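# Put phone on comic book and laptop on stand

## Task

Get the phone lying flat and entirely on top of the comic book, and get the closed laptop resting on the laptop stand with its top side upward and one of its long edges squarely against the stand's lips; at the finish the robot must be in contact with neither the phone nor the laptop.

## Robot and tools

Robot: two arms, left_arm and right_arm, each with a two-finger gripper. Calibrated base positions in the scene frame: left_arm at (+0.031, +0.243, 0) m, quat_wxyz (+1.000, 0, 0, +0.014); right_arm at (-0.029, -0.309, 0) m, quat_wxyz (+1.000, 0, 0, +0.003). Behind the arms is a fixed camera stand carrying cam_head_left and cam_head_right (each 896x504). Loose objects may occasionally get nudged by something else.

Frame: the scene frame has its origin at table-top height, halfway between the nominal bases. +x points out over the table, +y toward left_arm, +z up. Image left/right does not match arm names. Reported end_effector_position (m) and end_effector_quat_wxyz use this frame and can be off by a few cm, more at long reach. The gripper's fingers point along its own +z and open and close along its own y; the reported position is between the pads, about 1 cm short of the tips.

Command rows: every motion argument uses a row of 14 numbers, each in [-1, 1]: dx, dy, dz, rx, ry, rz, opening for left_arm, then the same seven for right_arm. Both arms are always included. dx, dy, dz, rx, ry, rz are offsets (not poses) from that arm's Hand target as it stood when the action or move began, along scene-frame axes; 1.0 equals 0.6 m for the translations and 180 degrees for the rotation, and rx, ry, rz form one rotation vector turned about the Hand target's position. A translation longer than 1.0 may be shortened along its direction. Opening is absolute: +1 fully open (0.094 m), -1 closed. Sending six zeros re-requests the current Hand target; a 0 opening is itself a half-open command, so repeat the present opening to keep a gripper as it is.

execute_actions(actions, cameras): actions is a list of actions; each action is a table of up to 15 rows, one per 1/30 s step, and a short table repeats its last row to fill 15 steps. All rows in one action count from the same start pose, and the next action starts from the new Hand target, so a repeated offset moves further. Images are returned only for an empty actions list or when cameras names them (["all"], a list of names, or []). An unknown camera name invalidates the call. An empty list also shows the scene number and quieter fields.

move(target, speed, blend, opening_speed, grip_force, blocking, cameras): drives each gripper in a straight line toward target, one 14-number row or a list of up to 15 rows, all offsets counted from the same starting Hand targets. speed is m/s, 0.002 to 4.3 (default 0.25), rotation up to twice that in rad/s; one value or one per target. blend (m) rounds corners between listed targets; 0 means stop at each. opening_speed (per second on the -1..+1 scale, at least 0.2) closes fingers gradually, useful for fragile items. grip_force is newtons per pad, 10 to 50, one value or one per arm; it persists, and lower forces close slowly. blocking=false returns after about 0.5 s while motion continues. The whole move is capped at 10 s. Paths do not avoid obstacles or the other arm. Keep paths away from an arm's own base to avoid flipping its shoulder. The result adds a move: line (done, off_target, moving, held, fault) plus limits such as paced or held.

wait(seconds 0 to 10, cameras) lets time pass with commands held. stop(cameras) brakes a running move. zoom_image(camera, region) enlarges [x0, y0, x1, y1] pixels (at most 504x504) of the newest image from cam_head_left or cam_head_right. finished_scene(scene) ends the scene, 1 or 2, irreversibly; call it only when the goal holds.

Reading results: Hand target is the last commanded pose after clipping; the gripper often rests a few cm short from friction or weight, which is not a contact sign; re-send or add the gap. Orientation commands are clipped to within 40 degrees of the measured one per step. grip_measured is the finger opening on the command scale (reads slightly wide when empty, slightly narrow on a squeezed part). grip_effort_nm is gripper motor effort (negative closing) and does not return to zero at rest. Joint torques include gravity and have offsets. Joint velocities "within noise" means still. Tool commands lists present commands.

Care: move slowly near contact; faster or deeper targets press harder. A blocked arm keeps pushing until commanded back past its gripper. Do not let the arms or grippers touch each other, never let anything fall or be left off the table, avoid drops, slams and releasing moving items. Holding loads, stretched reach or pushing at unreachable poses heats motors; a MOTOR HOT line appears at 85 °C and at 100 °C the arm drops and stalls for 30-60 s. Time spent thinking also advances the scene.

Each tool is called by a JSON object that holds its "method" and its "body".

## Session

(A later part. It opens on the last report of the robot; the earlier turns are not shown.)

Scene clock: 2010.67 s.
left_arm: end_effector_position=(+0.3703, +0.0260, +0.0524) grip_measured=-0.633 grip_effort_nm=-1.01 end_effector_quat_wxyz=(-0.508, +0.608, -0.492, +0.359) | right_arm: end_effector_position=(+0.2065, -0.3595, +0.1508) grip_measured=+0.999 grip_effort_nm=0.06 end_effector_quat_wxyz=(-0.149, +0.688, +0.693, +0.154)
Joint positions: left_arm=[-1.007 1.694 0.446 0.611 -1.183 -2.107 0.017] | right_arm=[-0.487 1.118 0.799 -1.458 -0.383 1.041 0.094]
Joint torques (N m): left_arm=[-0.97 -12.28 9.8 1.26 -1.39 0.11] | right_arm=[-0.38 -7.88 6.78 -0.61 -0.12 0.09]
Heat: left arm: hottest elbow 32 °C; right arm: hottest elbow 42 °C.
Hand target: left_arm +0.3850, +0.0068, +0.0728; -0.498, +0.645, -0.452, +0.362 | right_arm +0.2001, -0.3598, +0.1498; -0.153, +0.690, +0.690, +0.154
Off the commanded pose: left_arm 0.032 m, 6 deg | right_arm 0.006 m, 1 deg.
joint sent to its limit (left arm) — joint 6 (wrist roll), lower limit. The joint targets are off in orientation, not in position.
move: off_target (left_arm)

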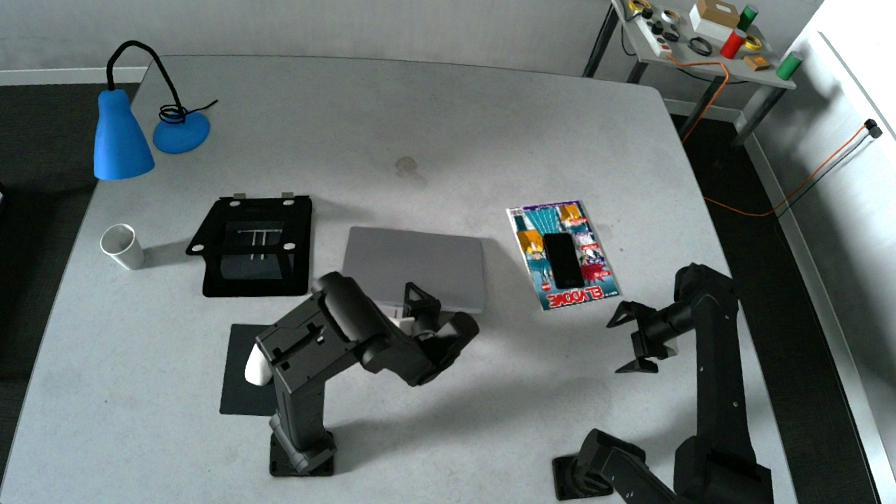

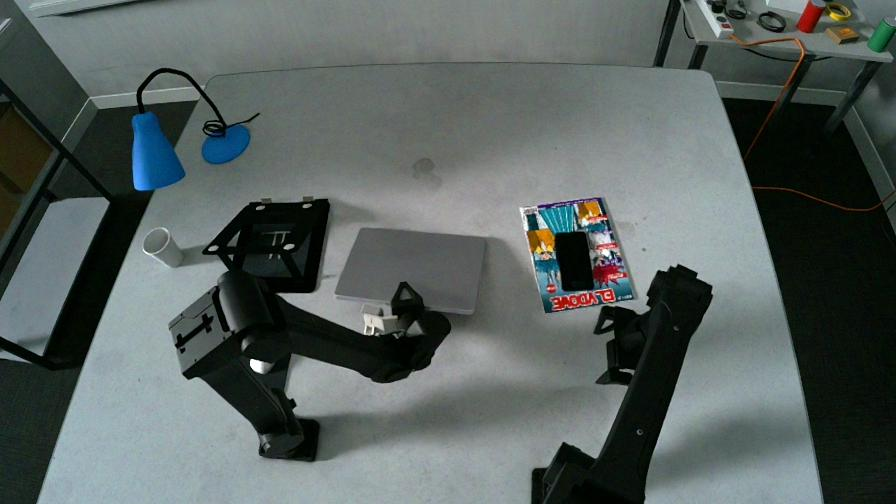

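{"method": "move", "body": {"target": [[0.175,0.035,0.01,0,0,0.0167,-0.85, 0,0,0,0,0,0,1],[0.367,0.045,0.012,0,0,0.0167,-0.85, 0,0,0,0,0,0,1]], "speed": 0.15, "blend": [0.02,0], "cameras": ["all"]}}

Scene clock: 2031.60 s.
left_arm: end_effector_position=(+0.5737, +0.0420, +0.0587) grip_measured=-0.633 grip_effort_nm=-1.00 end_effector_quat_wxyz=(-0.510, +0.652, -0.459, +0.322) | right_arm: end_effector_position=(+0.2065, -0.3595, +0.1508) grip_measured=+0.999 grip_effort_nm=0.06 end_effector_quat_wxyz=(-0.149, +0.688, +0.693, +0.154)
Joint positions: left_arm=[-0.626 1.897 0.867 0.554 -0.936 -1.914 0.017] | right_arm=[-0.487 1.118 0.799 -1.458 -0.383 1.041 0.094]
Joint torques (N m): left_arm=[0.15 -16.56 13.55 1.44 0.27 0.04] | right_arm=[-0.38 -8.06 6.79 -0.57 -0.11 0.09]
Heat: left arm: hottest elbow 33 °C; right arm: hottest elbow 42 °C.
Hand target: left_arm +0.6053, +0.0338, +0.0799; -0.508, +0.657, -0.435, +0.349 | right_arm +0.2001, -0.3598, +0.1498; -0.153, +0.690, +0.690, +0.154
Off the commanded pose: left_arm 0.039 m, 4 deg | right_arm 0.006 m, 1 deg.
move: off_target (left_arm)

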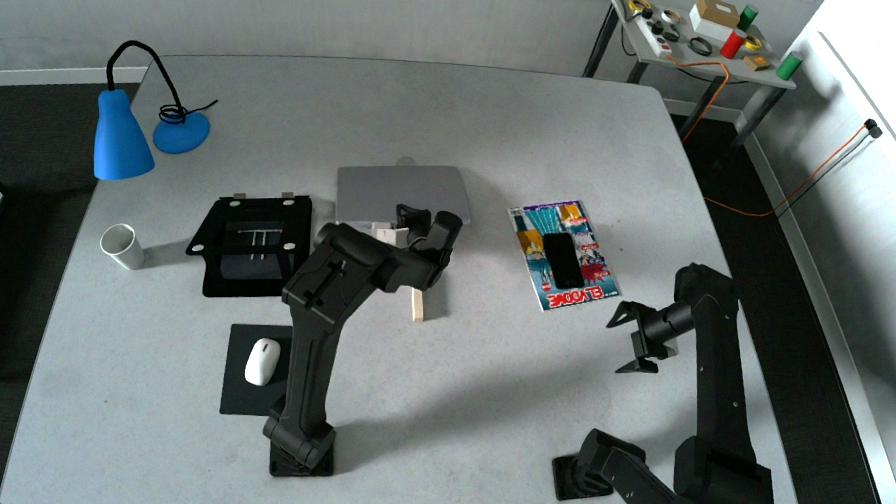

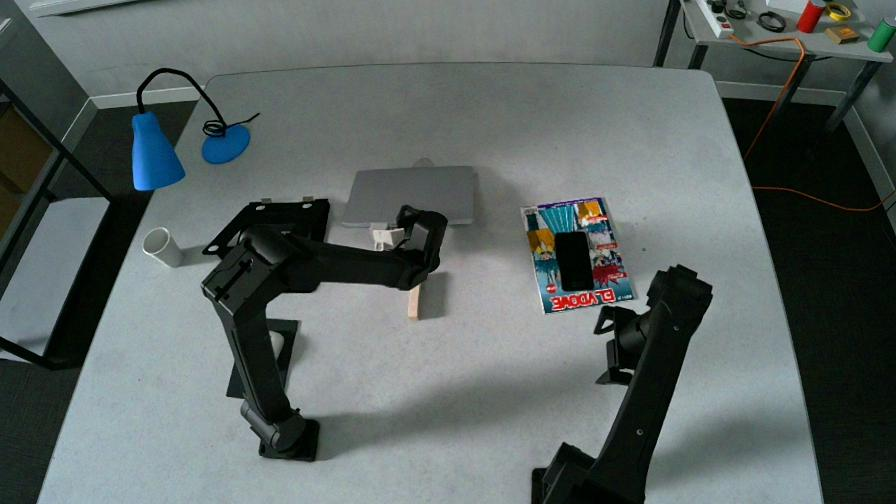

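{"method": "move", "body": {"target": [0.051,0.012,0.117,0,0.128,0,-0.85, 0,0,0,0,0,0,1], "speed": 0.12, "cameras": ["all"]}}

Scene clock: 2055.20 s.
left_arm: end_effector_position=(+0.6103, +0.0431, +0.1191) grip_measured=-0.633 grip_effort_nm=-1.00 end_effector_quat_wxyz=(-0.407, +0.705, -0.549, +0.188) | right_arm: end_effector_position=(+0.2065, -0.3595, +0.1508) grip_measured=+0.999 grip_effort_nm=0.06 end_effector_quat_wxyz=(-0.149, +0.688, +0.693, +0.154)
Joint positions: left_arm=[-0.552 1.764 1.194 -0.373 -0.741 -2.091 0.017] | right_arm=[-0.487 1.118 0.799 -1.458 -0.383 1.041 0.094]
Joint torques (N m): left_arm=[-0.21 -18.49 16.4 0.8 -0.37 -0.06] | right_arm=[-0.38 -8.06 6.79 -0.55 -0.12 0.09]
Heat: left arm: hottest elbow 35 °C; right arm: hottest elbow 42 °C.
Hand target: left_arm +0.6359, +0.0411, +0.1501; -0.411, +0.714, -0.527, +0.210 | right_arm +0.2001, -0.3598, +0.1498; -0.153, +0.690, +0.690, +0.154
Off the commanded pose: left_arm 0.040 m, 4 deg | right_arm 0.006 m, 1 deg.
move: off_target (left_arm)

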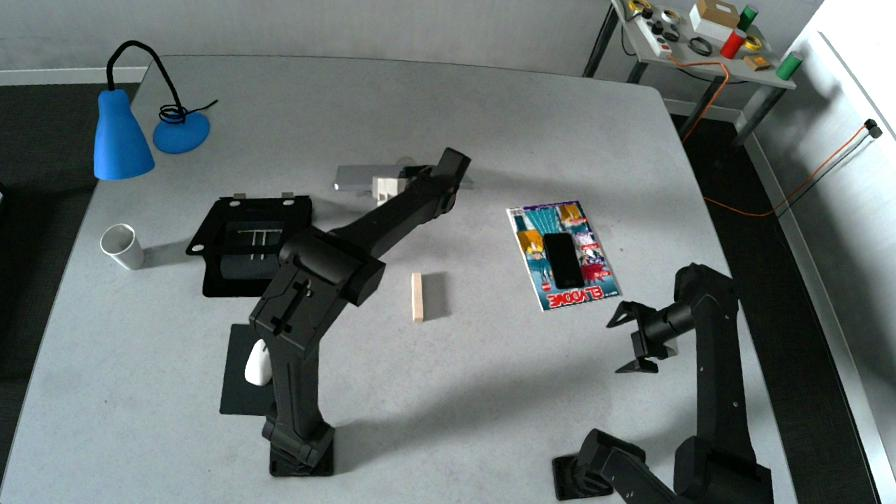

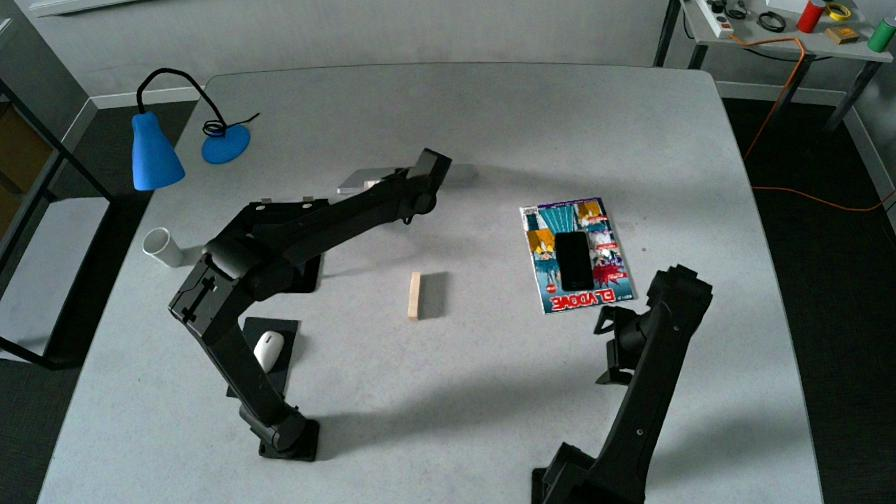

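{"method": "move", "body": {"target": [0,0.48,0.006,0,0,0,-0.85, 0,0,0,0,0,0,1], "speed": 0.15, "cameras": ["all"]}}

Scene clock: 2074.47 s.
left_arm: end_effector_position=(+0.6335, +0.3064, +0.1245) grip_measured=-0.633 grip_effort_nm=-1.00 end_effector_quat_wxyz=(-0.393, +0.696, -0.570, +0.188) | right_arm: end_effector_position=(+0.2065, -0.3595, +0.1508) grip_measured=+0.999 grip_effort_nm=0.06 end_effector_quat_wxyz=(-0.149, +0.688, +0.693, +0.154)
Joint positions: left_arm=[-0.016 1.634 1.01 -0.092 -0.331 -1.605 0.017] | right_arm=[-0.487 1.118 0.799 -1.458 -0.383 1.041 0.094]
Joint torques (N m): left_arm=[1.44 -18.96 10.4 2.02 -0.35 -0.44] | right_arm=[-0.5 -7.94 6.76 -0.58 -0.12 0.09]
Motor temperatures (°C): left_arm=[22 27 39 24 28 24 30] | right_arm=[26 33 41 25 24 23 24]
Heat: left arm: hottest elbow 39 °C; right arm: hottest elbow 41 °C.
Hand target: left_arm +0.6359, +0.3290, +0.1537; -0.411, +0.713, -0.527, +0.210 | right_arm +0.2001, -0.3598, +0.1498; -0.153, +0.690, +0.690, +0.154
Off the commanded pose: left_arm 0.037 m, 6 deg | right_arm 0.006 m, 1 deg.
move: off_target (left_arm)

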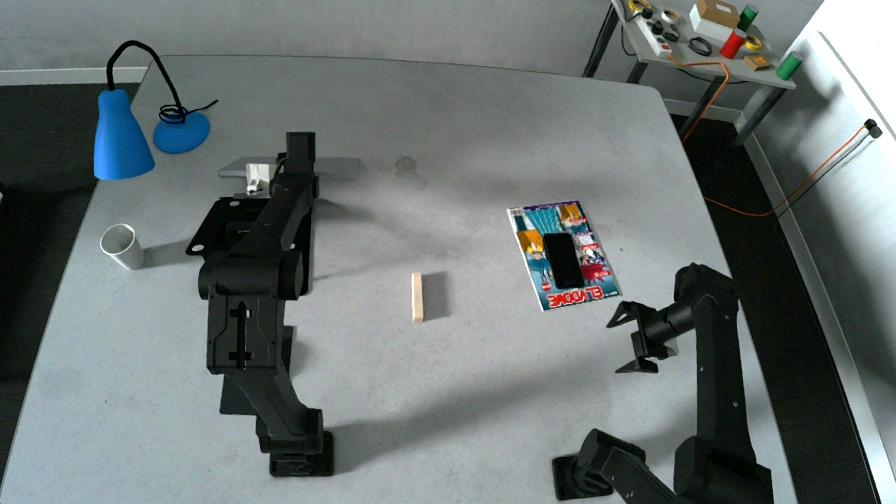

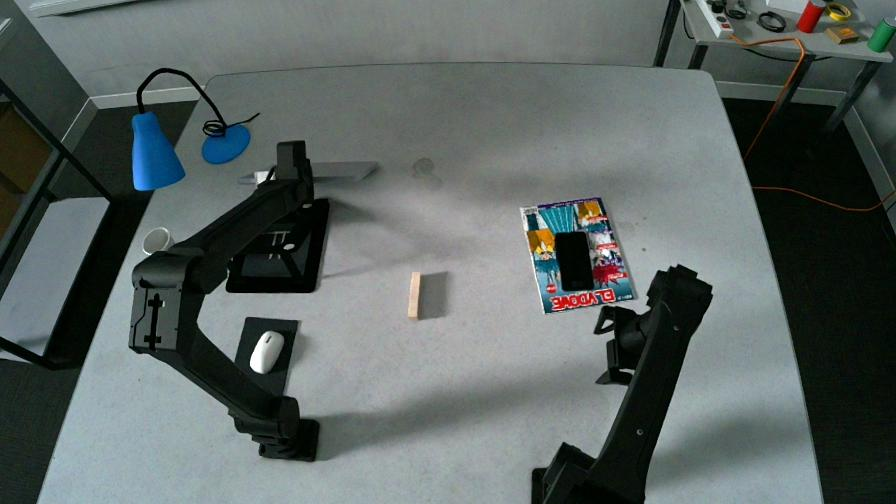

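{"method": "zoom_image", "body": {"camera": "cam_head_left", "region": [190, 120, 380, 230]}}

{"method": "zoom_image", "body": {"camera": "cam_head_right", "region": [200, 120, 390, 230]}}

Scaled by 2.653.

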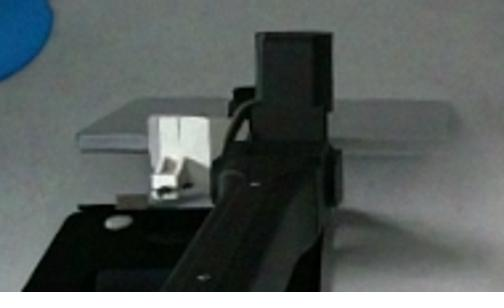

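Scaled by 2.653.

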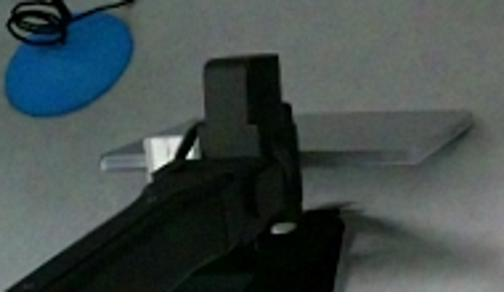

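{"method": "move", "body": {"target": [-0.115,0.13,0.0,0,0,0,-0.85, 0,0,0,0,0,0,1], "speed": 0.12, "cameras": ["all"]}}

Scene clock: 2098.03 s.
left_arm: end_effector_position=(+0.5706, +0.3851, +0.1241) grip_measured=-0.633 grip_effort_nm=-1.01 end_effector_quat_wxyz=(-0.391, +0.693, -0.576, +0.189) | right_arm: end_effector_position=(+0.2065, -0.3595, +0.1508) grip_measured=+0.999 grip_effort_nm=0.06 end_effector_quat_wxyz=(-0.149, +0.688, +0.693, +0.154)
Joint positions: left_arm=[0.176 1.506 0.849 -0.028 -0.173 -1.467 0.017] | right_arm=[-0.487 1.118 0.799 -1.458 -0.383 1.041 0.094]
Joint torques (N m): left_arm=[1.73 -17.9 9.94 2.03 -0.27 -0.58] | right_arm=[-0.38 -8 6.78 -0.59 -0.12 0.09]
Heat: left arm: hottest elbow 39 °C; right arm: hottest elbow 41 °C.
Hand target: left_arm +0.5667, +0.4070, +0.1537; -0.411, +0.714, -0.527, +0.210 | right_arm +0.2001, -0.3598, +0.1498; -0.153, +0.690, +0.690, +0.154
Off the commanded pose: left_arm 0.037 m, 7 deg | right_arm 0.006 m, 1 deg.
move: off_target (left_arm)

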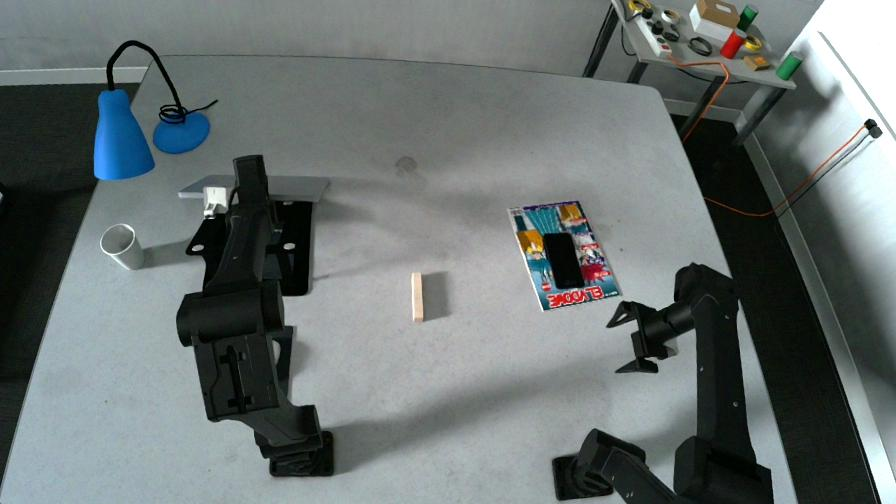

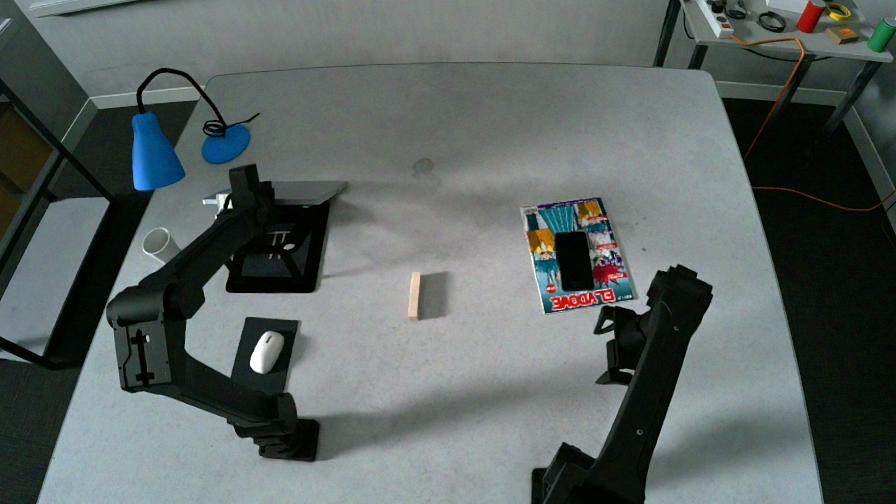

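{"method": "zoom_image", "body": {"camera": "cam_head_left", "region": [170, 145, 345, 255]}}

{"method": "zoom_image", "body": {"camera": "cam_head_right", "region": [185, 145, 360, 255]}}

Scaled by 2.880.

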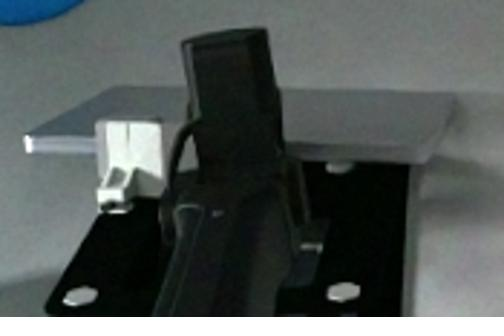

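Scaled by 2.880.

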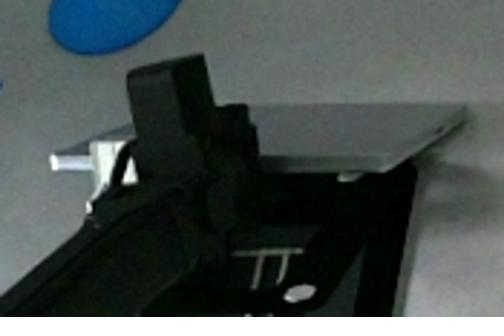

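{"method": "move", "body": {"target": [-0.145,0.0,0.125,0,0.011,0.011,-0.85, 0,0,0,0,0,0,1], "speed": 0.1, "cameras": ["all"]}}

Scene clock: 2110.23 s.
left_arm: end_effector_position=(+0.4676, +0.3953, +0.1535) grip_measured=-0.635 grip_effort_nm=-1.01 end_effector_quat_wxyz=(-0.343, +0.737, -0.565, +0.142) | right_arm: end_effector_position=(+0.2065, -0.3595, +0.1508) grip_measured=+0.999 grip_effort_nm=0.06 end_effector_quat_wxyz=(-0.149, +0.688, +0.693, +0.154)
Joint positions: left_arm=[0.243 1.222 0.745 -0.349 -0.173 -1.493 0.017] | right_arm=[-0.487 1.118 0.799 -1.458 -0.383 1.041 0.094]
Joint torques (N m): left_arm=[-0.44 -17.96 14.54 2.59 -0.22 -0.19] | right_arm=[-0.32 -7.94 6.79 -0.57 -0.12 0.09]
Heat: left arm: hottest elbow 38 °C; right arm: hottest elbow 41 °C.
Hand target: left_arm +0.4798, +0.4071, +0.2288; -0.405, +0.726, -0.522, +0.191 | right_arm +0.2001, -0.3598, +0.1498; -0.153, +0.690, +0.690, +0.154
Off the commanded pose: left_arm 0.077 m, 10 deg | right_arm 0.006 m, 1 deg.
move: off_target (left_arm)

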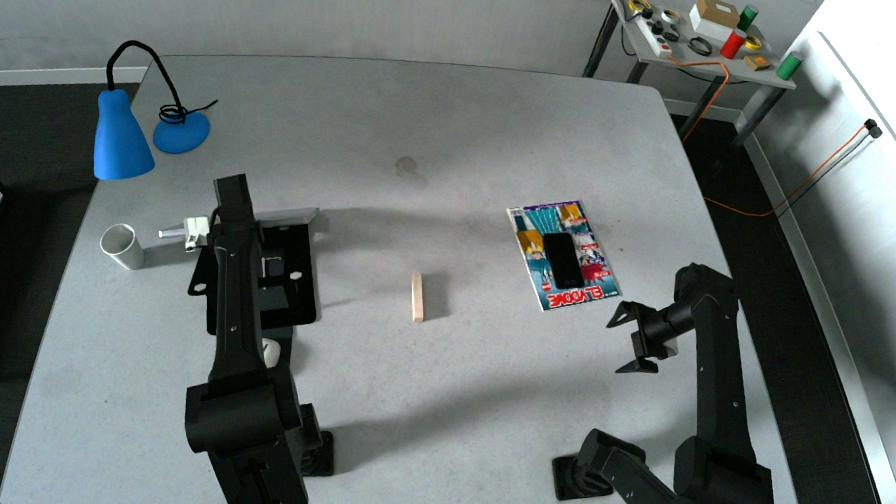

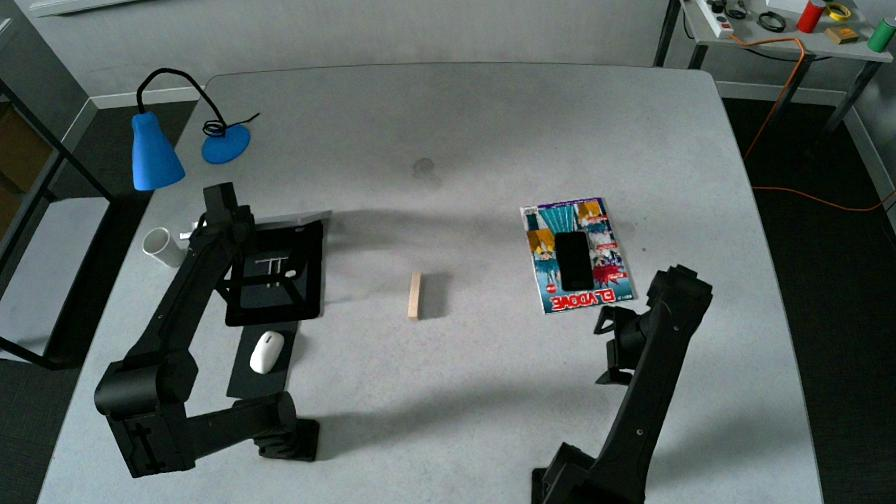

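{"method": "zoom_image", "body": {"camera": "cam_head_left", "region": [150, 170, 340, 360]}}

{"method": "zoom_image", "body": {"camera": "cam_head_right", "region": [170, 170, 360, 360]}}

Scaled by 2.653.

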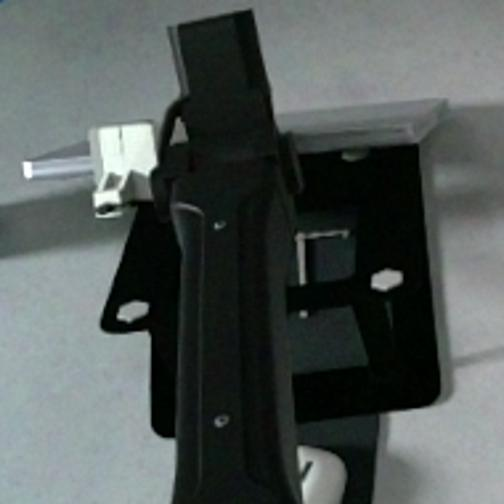

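Scaled by 2.653.

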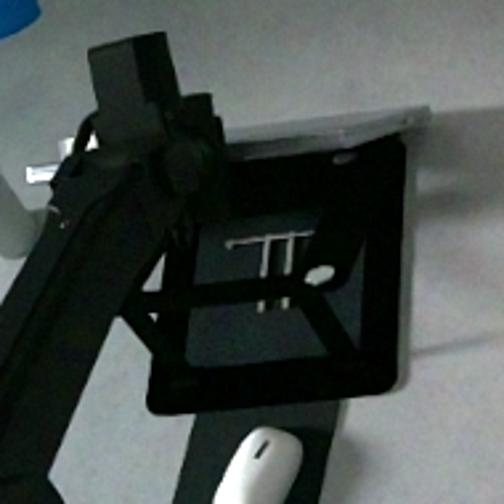

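{"method": "move", "body": {"target": [0.017,0.0,0.133,0.033,-0.04,0,-0.85, 0,0,0,0,0,0,1], "speed": 0.12, "cameras": ["all"]}}

Scene clock: 2156.30 s.
left_arm: end_effector_position=(+0.4544, +0.4002, +0.1899) grip_measured=-0.635 grip_effort_nm=-1.00 end_effector_quat_wxyz=(-0.379, +0.725, -0.559, +0.134) | right_arm: end_effector_position=(+0.2065, -0.3595, +0.1508) grip_measured=+0.999 grip_effort_nm=0.06 end_effector_quat_wxyz=(-0.149, +0.688, +0.693, +0.154)
Joint positions: left_arm=[0.243 1.127 0.744 -0.384 -0.222 -1.462 0.017] | right_arm=[-0.487 1.118 0.799 -1.458 -0.383 1.041 0.094]
Joint torques (N m): left_arm=[-1.79 -17.32 20.7 3.6 -0.42 -0.11] | right_arm=[-0.38 -8 6.79 -0.58 -0.11 0.09]
Heat: left arm: hottest elbow 39 °C; right arm: hottest elbow 41 °C.
Hand target: left_arm +0.4899, +0.4071, +0.3084; -0.474, +0.691, -0.505, +0.209 | right_arm +0.2001, -0.3598, +0.1498; -0.153, +0.690, +0.690, +0.154
Off the commanded pose: left_arm 0.124 m, 16 deg | right_arm 0.006 m, 1 deg.
move: off_target (left_arm)

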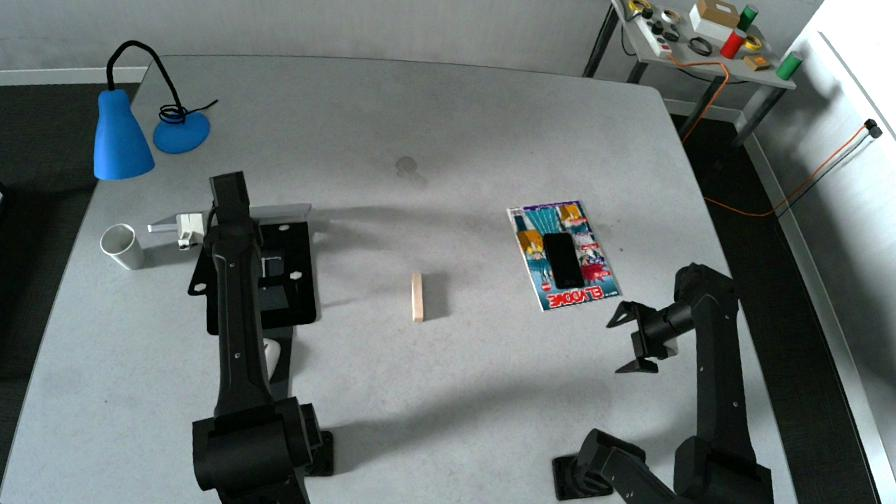

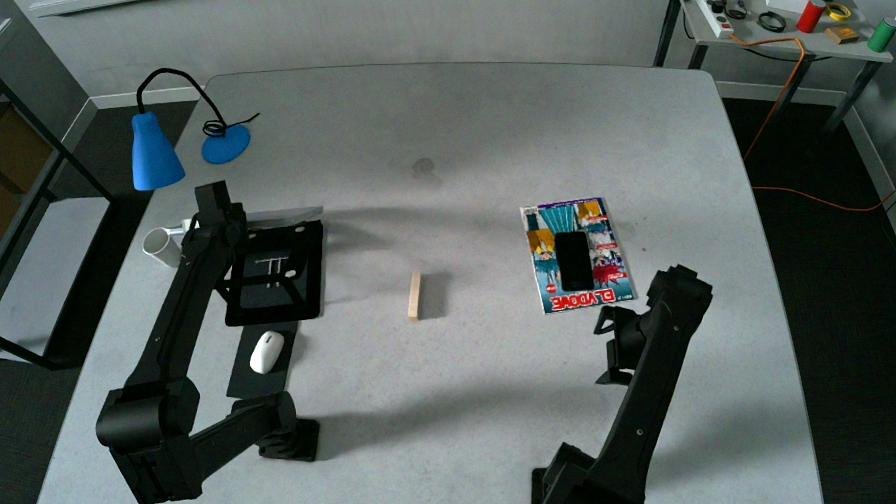

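{"method": "move", "body": {"target": [[0.0,0.0,0.075,0,-0.02,0,-0.85, 0,0,0,0,0,0,1],[-0.11,-0.035,0.075,0,-0.02,0,-0.85, 0,0,0,0,0,0,1]], "speed": 0.1, "blend": [0.01,0], "cameras": ["all"]}}

Scene clock: 2166.77 s.
left_arm: end_effector_position=(+0.4121, +0.3870, +0.2587) grip_measured=-0.635 grip_effort_nm=-1.00 end_effector_quat_wxyz=(-0.411, +0.713, -0.545, +0.161) | right_arm: end_effector_position=(+0.2065, -0.3595, +0.1508) grip_measured=+0.999 grip_effort_nm=0.06 end_effector_quat_wxyz=(-0.149, +0.688, +0.693, +0.154)
Joint positions: left_arm=[0.243 0.895 0.744 -0.524 -0.215 -1.462 0.017] | right_arm=[-0.487 1.118 0.799 -1.458 -0.383 1.041 0.094]
Joint torques (N m): left_arm=[-2.55 -14.27 18.56 3.86 -0.43 -0.25] | right_arm=[-0.44 -7.94 6.79 -0.59 -0.12 0.09]
Heat: left arm: hottest elbow 41 °C; right arm: hottest elbow 41 °C.
Hand target: left_arm +0.4239, +0.3860, +0.3535; -0.490, +0.684, -0.489, +0.230 | right_arm +0.2001, -0.3598, +0.1498; -0.153, +0.690, +0.690, +0.154
Off the commanded pose: left_arm 0.095 m, 14 deg | right_arm 0.006 m, 1 deg.
move: off_target (left_arm)

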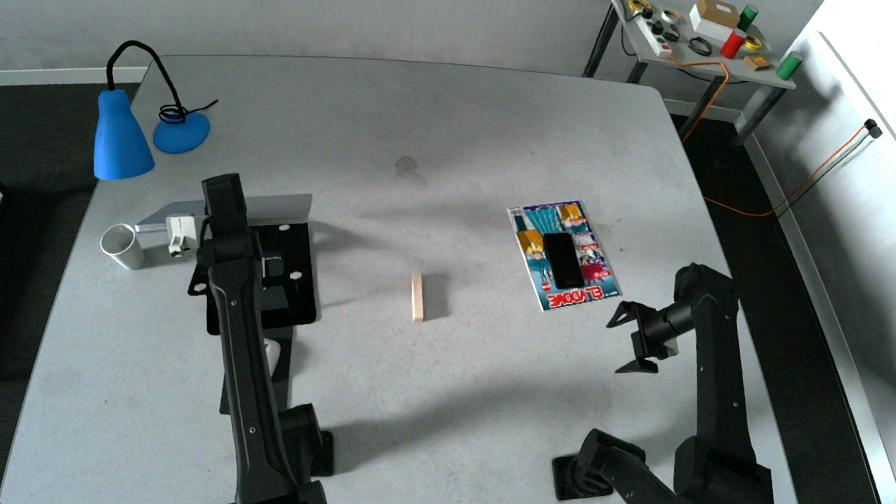

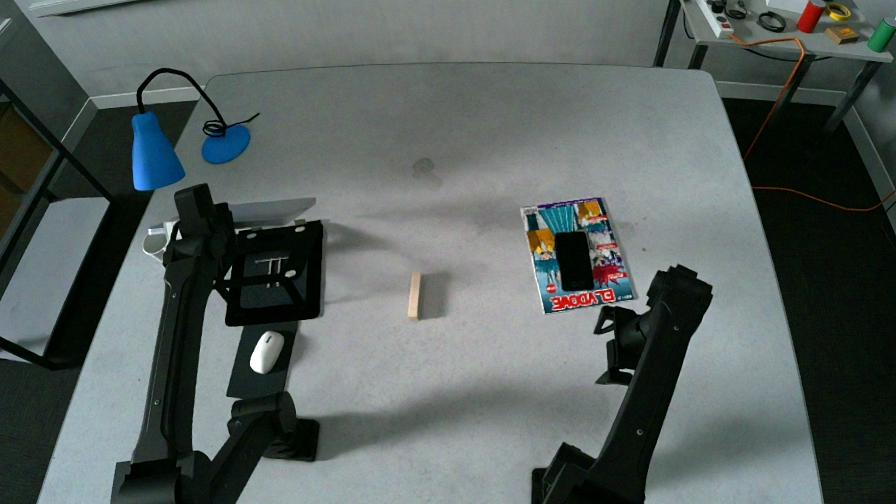

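{"method": "zoom_image", "body": {"camera": "cam_head_left", "region": [125, 165, 335, 345]}}

{"method": "zoom_image", "body": {"camera": "cam_head_right", "region": [140, 165, 350, 345]}}

Scaled by 2.400.

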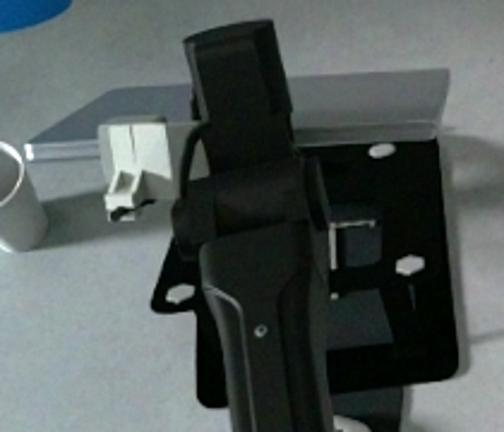

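Scaled by 2.400.

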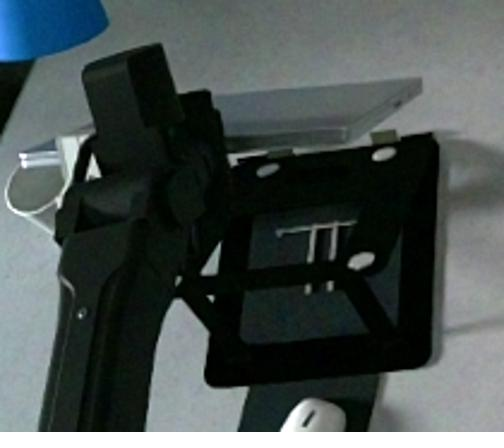

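{"method": "move", "body": {"target": [[-0.037,-0.033,0.0,0,0.022,0.0244,-0.85, 0,0,0,0,0,0,1],[-0.037,-0.033,-0.125,0,0.022,0.0244,-0.85, 0,0,0,0,0,0,1]], "speed": 0.1, "blend": [0.01,0], "cameras": ["all"]}}

Scene clock: 2180.90 s.
left_arm: end_effector_position=(+0.3735, +0.3645, +0.1954) grip_measured=-0.635 grip_effort_nm=-1.00 end_effector_quat_wxyz=(-0.400, +0.735, -0.537, +0.109) | right_arm: end_effector_position=(+0.2065, -0.3595, +0.1508) grip_measured=+0.999 grip_effort_nm=0.06 end_effector_quat_wxyz=(-0.149, +0.688, +0.693, +0.154)
Joint positions: left_arm=[0.137 0.846 0.589 -0.525 -0.376 -1.556 0.017] | right_arm=[-0.487 1.118 0.799 -1.458 -0.383 1.041 0.094]
Joint torques (N m): left_arm=[-2.84 -11.63 17.06 5.16 -0.89 -0.16] | right_arm=[-0.38 -8.06 6.79 -0.57 -0.12 0.09]
Heat: left arm: hottest elbow 42 °C; right arm: hottest elbow 41 °C.
Hand target: left_arm +0.4018, +0.3662, +0.2785; -0.481, +0.710, -0.480, +0.188 | right_arm +0.2001, -0.3598, +0.1498; -0.153, +0.690, +0.690, +0.154
Off the commanded pose: left_arm 0.088 m, 15 deg | right_arm 0.006 m, 1 deg.
move: off_target (left_arm)

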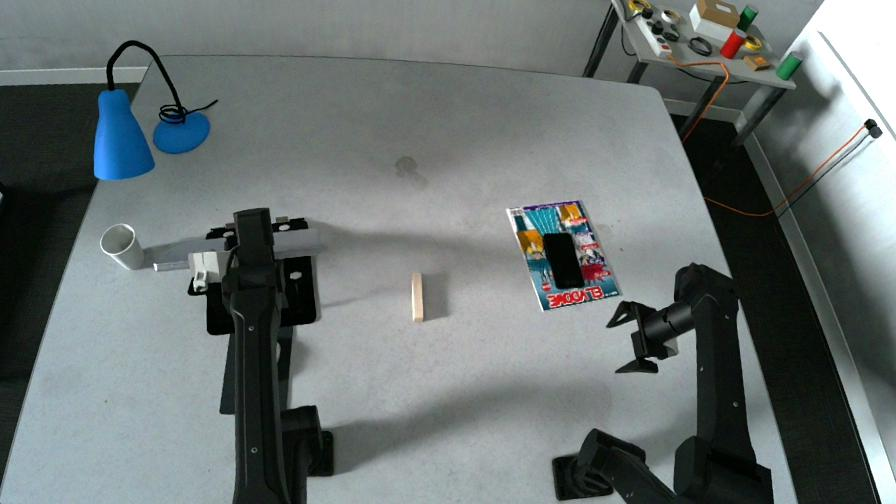

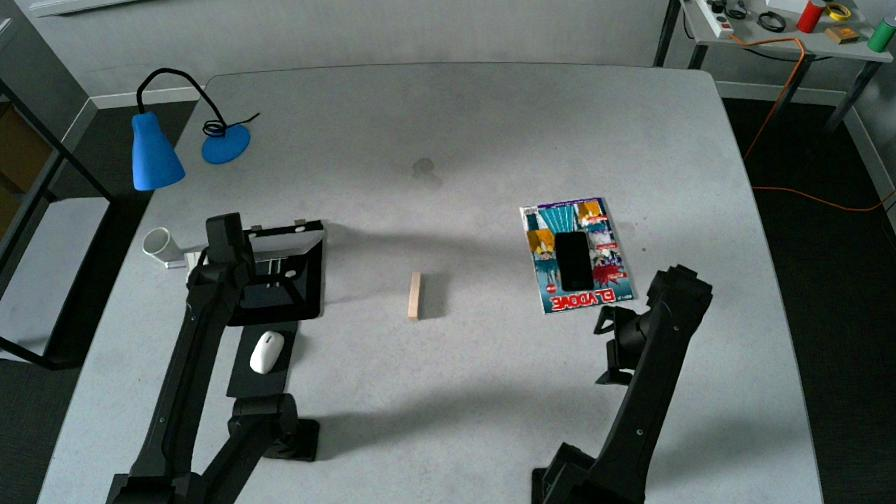

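{"method": "zoom_image", "body": {"camera": "cam_head_left", "region": [145, 195, 335, 345]}}

{"method": "zoom_image", "body": {"camera": "cam_head_right", "region": [165, 195, 355, 345]}}

Scaled by 2.653.

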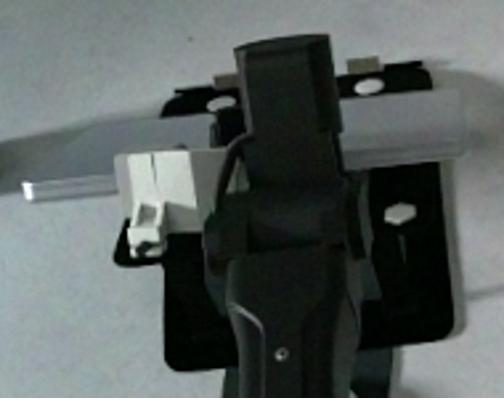

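Scaled by 2.653.

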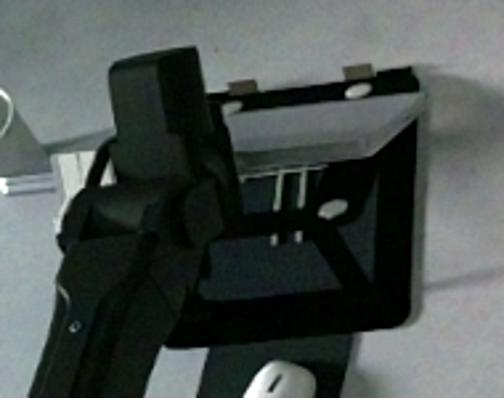

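{"method": "move", "body": {"target": [[0.005,0.0,-0.075,0.022,0.02,0.024,-0.85, 0,0,0,0,0,0,1],[0.05,0.008,-0.105,0.022,0.02,0.024,-0.85, 0,0,0,0,0,0,1]], "speed": 0.08, "blend": [0.01,0], "cameras": ["all"]}}

Scene clock: 2193.93 s.
left_arm: end_effector_position=(+0.4058, +0.3675, +0.1619) grip_measured=-0.635 grip_effort_nm=-1.01 end_effector_quat_wxyz=(-0.445, +0.737, -0.501, +0.090) | right_arm: end_effector_position=(+0.2065, -0.3595, +0.1508) grip_measured=+0.999 grip_effort_nm=0.06 end_effector_quat_wxyz=(-0.149, +0.688, +0.693, +0.154)
Joint positions: left_arm=[0.068 1.02 0.547 -0.277 -0.533 -1.615 0.017] | right_arm=[-0.487 1.118 0.799 -1.458 -0.383 1.041 0.094]
Joint torques (N m): left_arm=[-2.26 -9.35 15.27 3.86 -1.19 0.33] | right_arm=[-0.38 -8 6.75 -0.58 -0.12 0.09]
Motor temperatures (°C): left_arm=[22 28 44 25 28 24 30] | right_arm=[26 33 41 25 24 23 24]
Heat: left arm: hottest elbow 44 °C; right arm: hottest elbow 41 °C.
Hand target: left_arm +0.4318, +0.3712, +0.2156; -0.497, +0.716, -0.473, +0.130 | right_arm +0.2001, -0.3598, +0.1498; -0.153, +0.690, +0.690, +0.154
Off the commanded pose: left_arm 0.060 m, 8 deg | right_arm 0.006 m, 1 deg.
move: off_target (left_arm)

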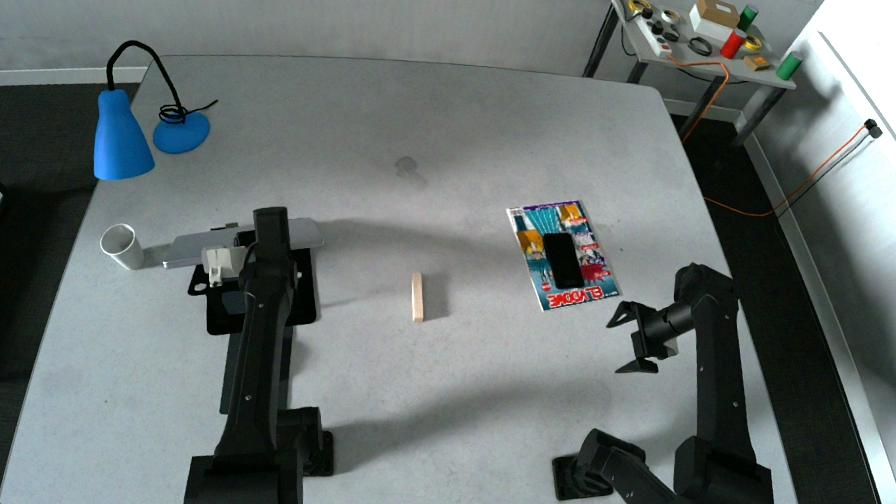

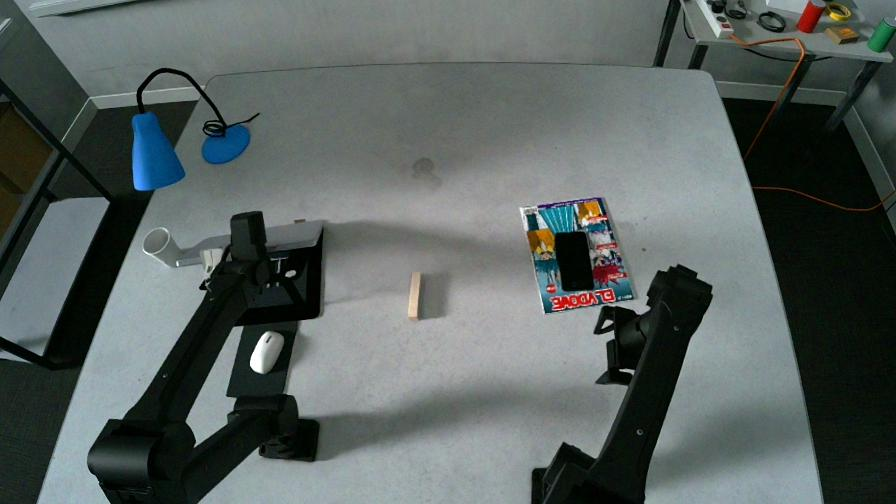

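{"method": "zoom_image", "body": {"camera": "cam_head_left", "region": [145, 195, 335, 345]}}

{"method": "zoom_image", "body": {"camera": "cam_head_right", "region": [145, 195, 335, 345]}}

Scaled by 2.653.

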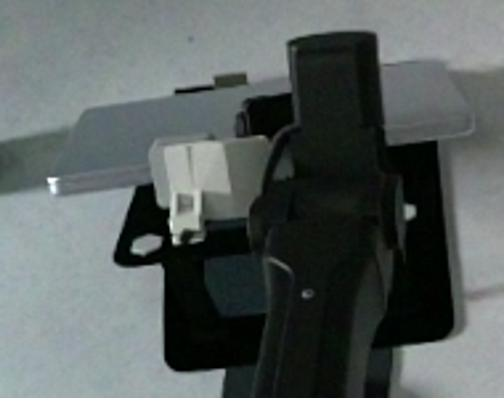

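Scaled by 2.653.

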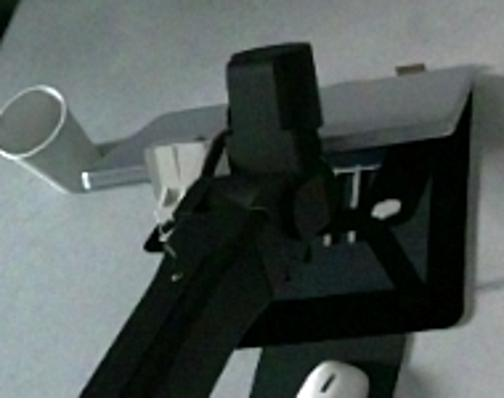

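{"method": "move", "body": {"target": [0,0,0,0,0,0,0.0, 0,0,0,0,0,0,1], "opening_speed": 0.5, "cameras": ["all"]}}

Scene clock: 2221.20 s.
left_arm: end_effector_position=(+0.4079, +0.3704, +0.1663) grip_measured=-0.002 grip_effort_nm=0.09 end_effector_quat_wxyz=(-0.457, +0.731, -0.500, +0.086) | right_arm: end_effector_position=(+0.2065, -0.3595, +0.1508) grip_measured=+0.999 grip_effort_nm=0.06 end_effector_quat_wxyz=(-0.149, +0.688, +0.693, +0.154)
Joint positions: left_arm=[0.068 1.022 0.547 -0.254 -0.551 -1.594 0.047] | right_arm=[-0.487 1.118 0.799 -1.458 -0.383 1.041 0.094]
Joint torques (N m): left_arm=[-1.38 -9.93 15.27 3.21 -0.39 0.18] | right_arm=[-0.38 -8 6.78 -0.57 -0.12 0.1]
Heat: left arm: hottest elbow 42 °C; right arm: hottest elbow 41 °C.
Hand target: left_arm +0.4318, +0.3712, +0.2156; -0.497, +0.716, -0.473, +0.130 | right_arm +0.2001, -0.3598, +0.1498; -0.153, +0.690, +0.690, +0.154
Off the commanded pose: left_arm 0.055 m, 8 deg | right_arm 0.006 m, 1 deg.
move: off_target (left_arm)

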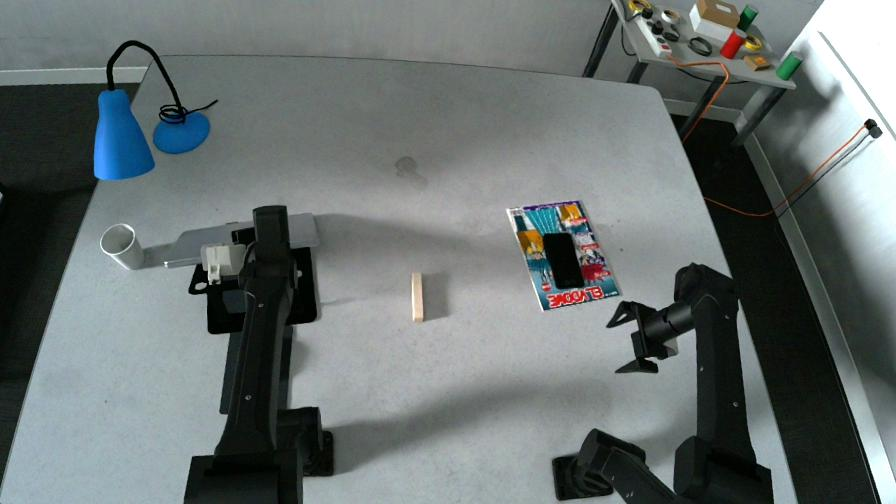

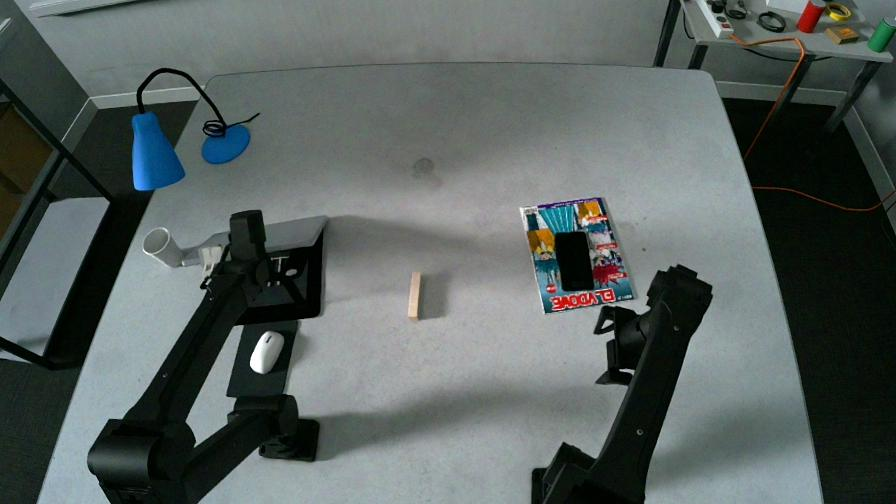

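{"method": "zoom_image", "body": {"camera": "cam_head_left", "region": [145, 195, 335, 345]}}

{"method": "zoom_image", "body": {"camera": "cam_head_right", "region": [165, 195, 355, 345]}}

Scaled by 2.653.

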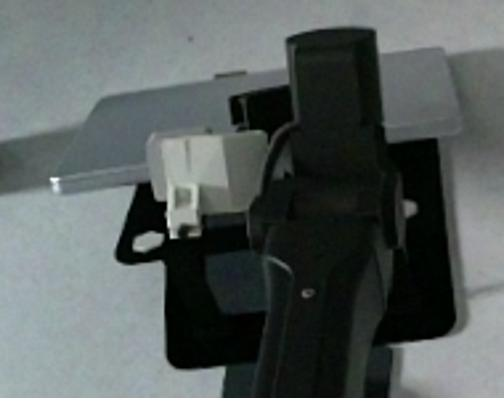

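Scaled by 2.653.

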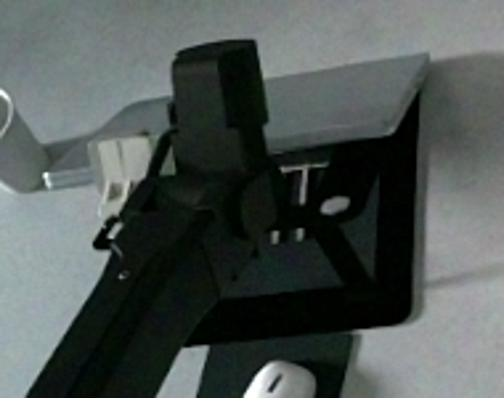

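{"method": "move", "body": {"target": [-0.017,0.0,-0.075,0,0,0,0.0, 0,0,0,0,0,0,1], "speed": 0.06, "cameras": ["all"]}}

Scene clock: 2239.43 s.
left_arm: end_effector_position=(+0.4048, +0.3735, +0.1536) grip_measured=-0.001 grip_effort_nm=0.07 end_effector_quat_wxyz=(-0.480, +0.725, -0.483, +0.100) | right_arm: end_effector_position=(+0.2065, -0.3595, +0.1508) grip_measured=+0.999 grip_effort_nm=0.06 end_effector_quat_wxyz=(-0.149, +0.688, +0.693, +0.154)
Joint positions: left_arm=[0.071 1.033 0.479 -0.108 -0.566 -1.584 0.047] | right_arm=[-0.487 1.118 0.799 -1.458 -0.383 1.041 0.094]
Joint torques (N m): left_arm=[-1.73 -5.25 11.85 3.59 0.31 0.11] | right_arm=[-0.38 -8.06 6.79 -0.59 -0.11 0.09]
Heat: left arm: hottest elbow 42 °C; right arm: hottest elbow 41 °C.
Hand target: left_arm +0.4216, +0.3711, +0.1706; -0.497, +0.716, -0.473, +0.130 | right_arm +0.2001, -0.3598, +0.1498; -0.153, +0.690, +0.690, +0.154
Off the commanded pose: left_arm 0.024 m, 4 deg | right_arm 0.006 m, 1 deg.
move: off_target (left_arm)

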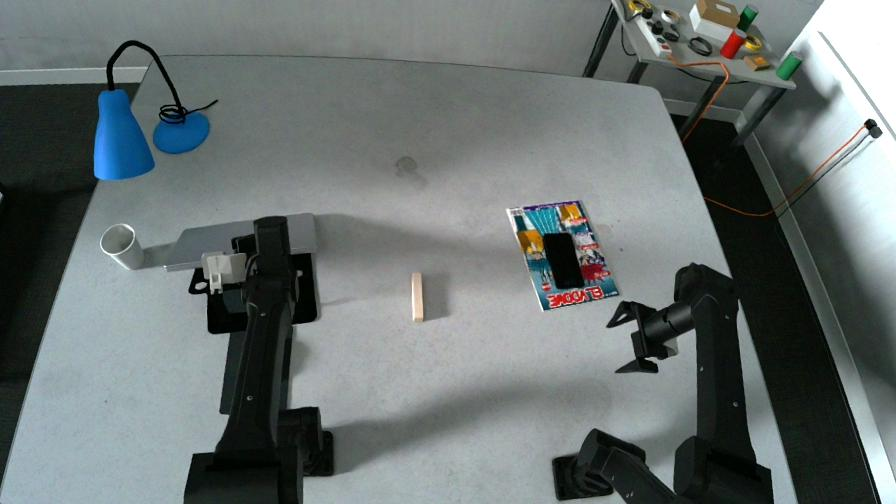

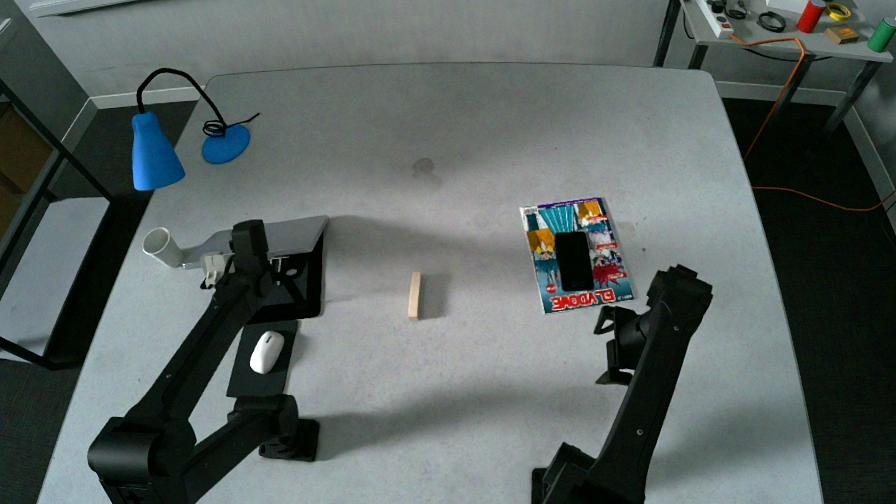

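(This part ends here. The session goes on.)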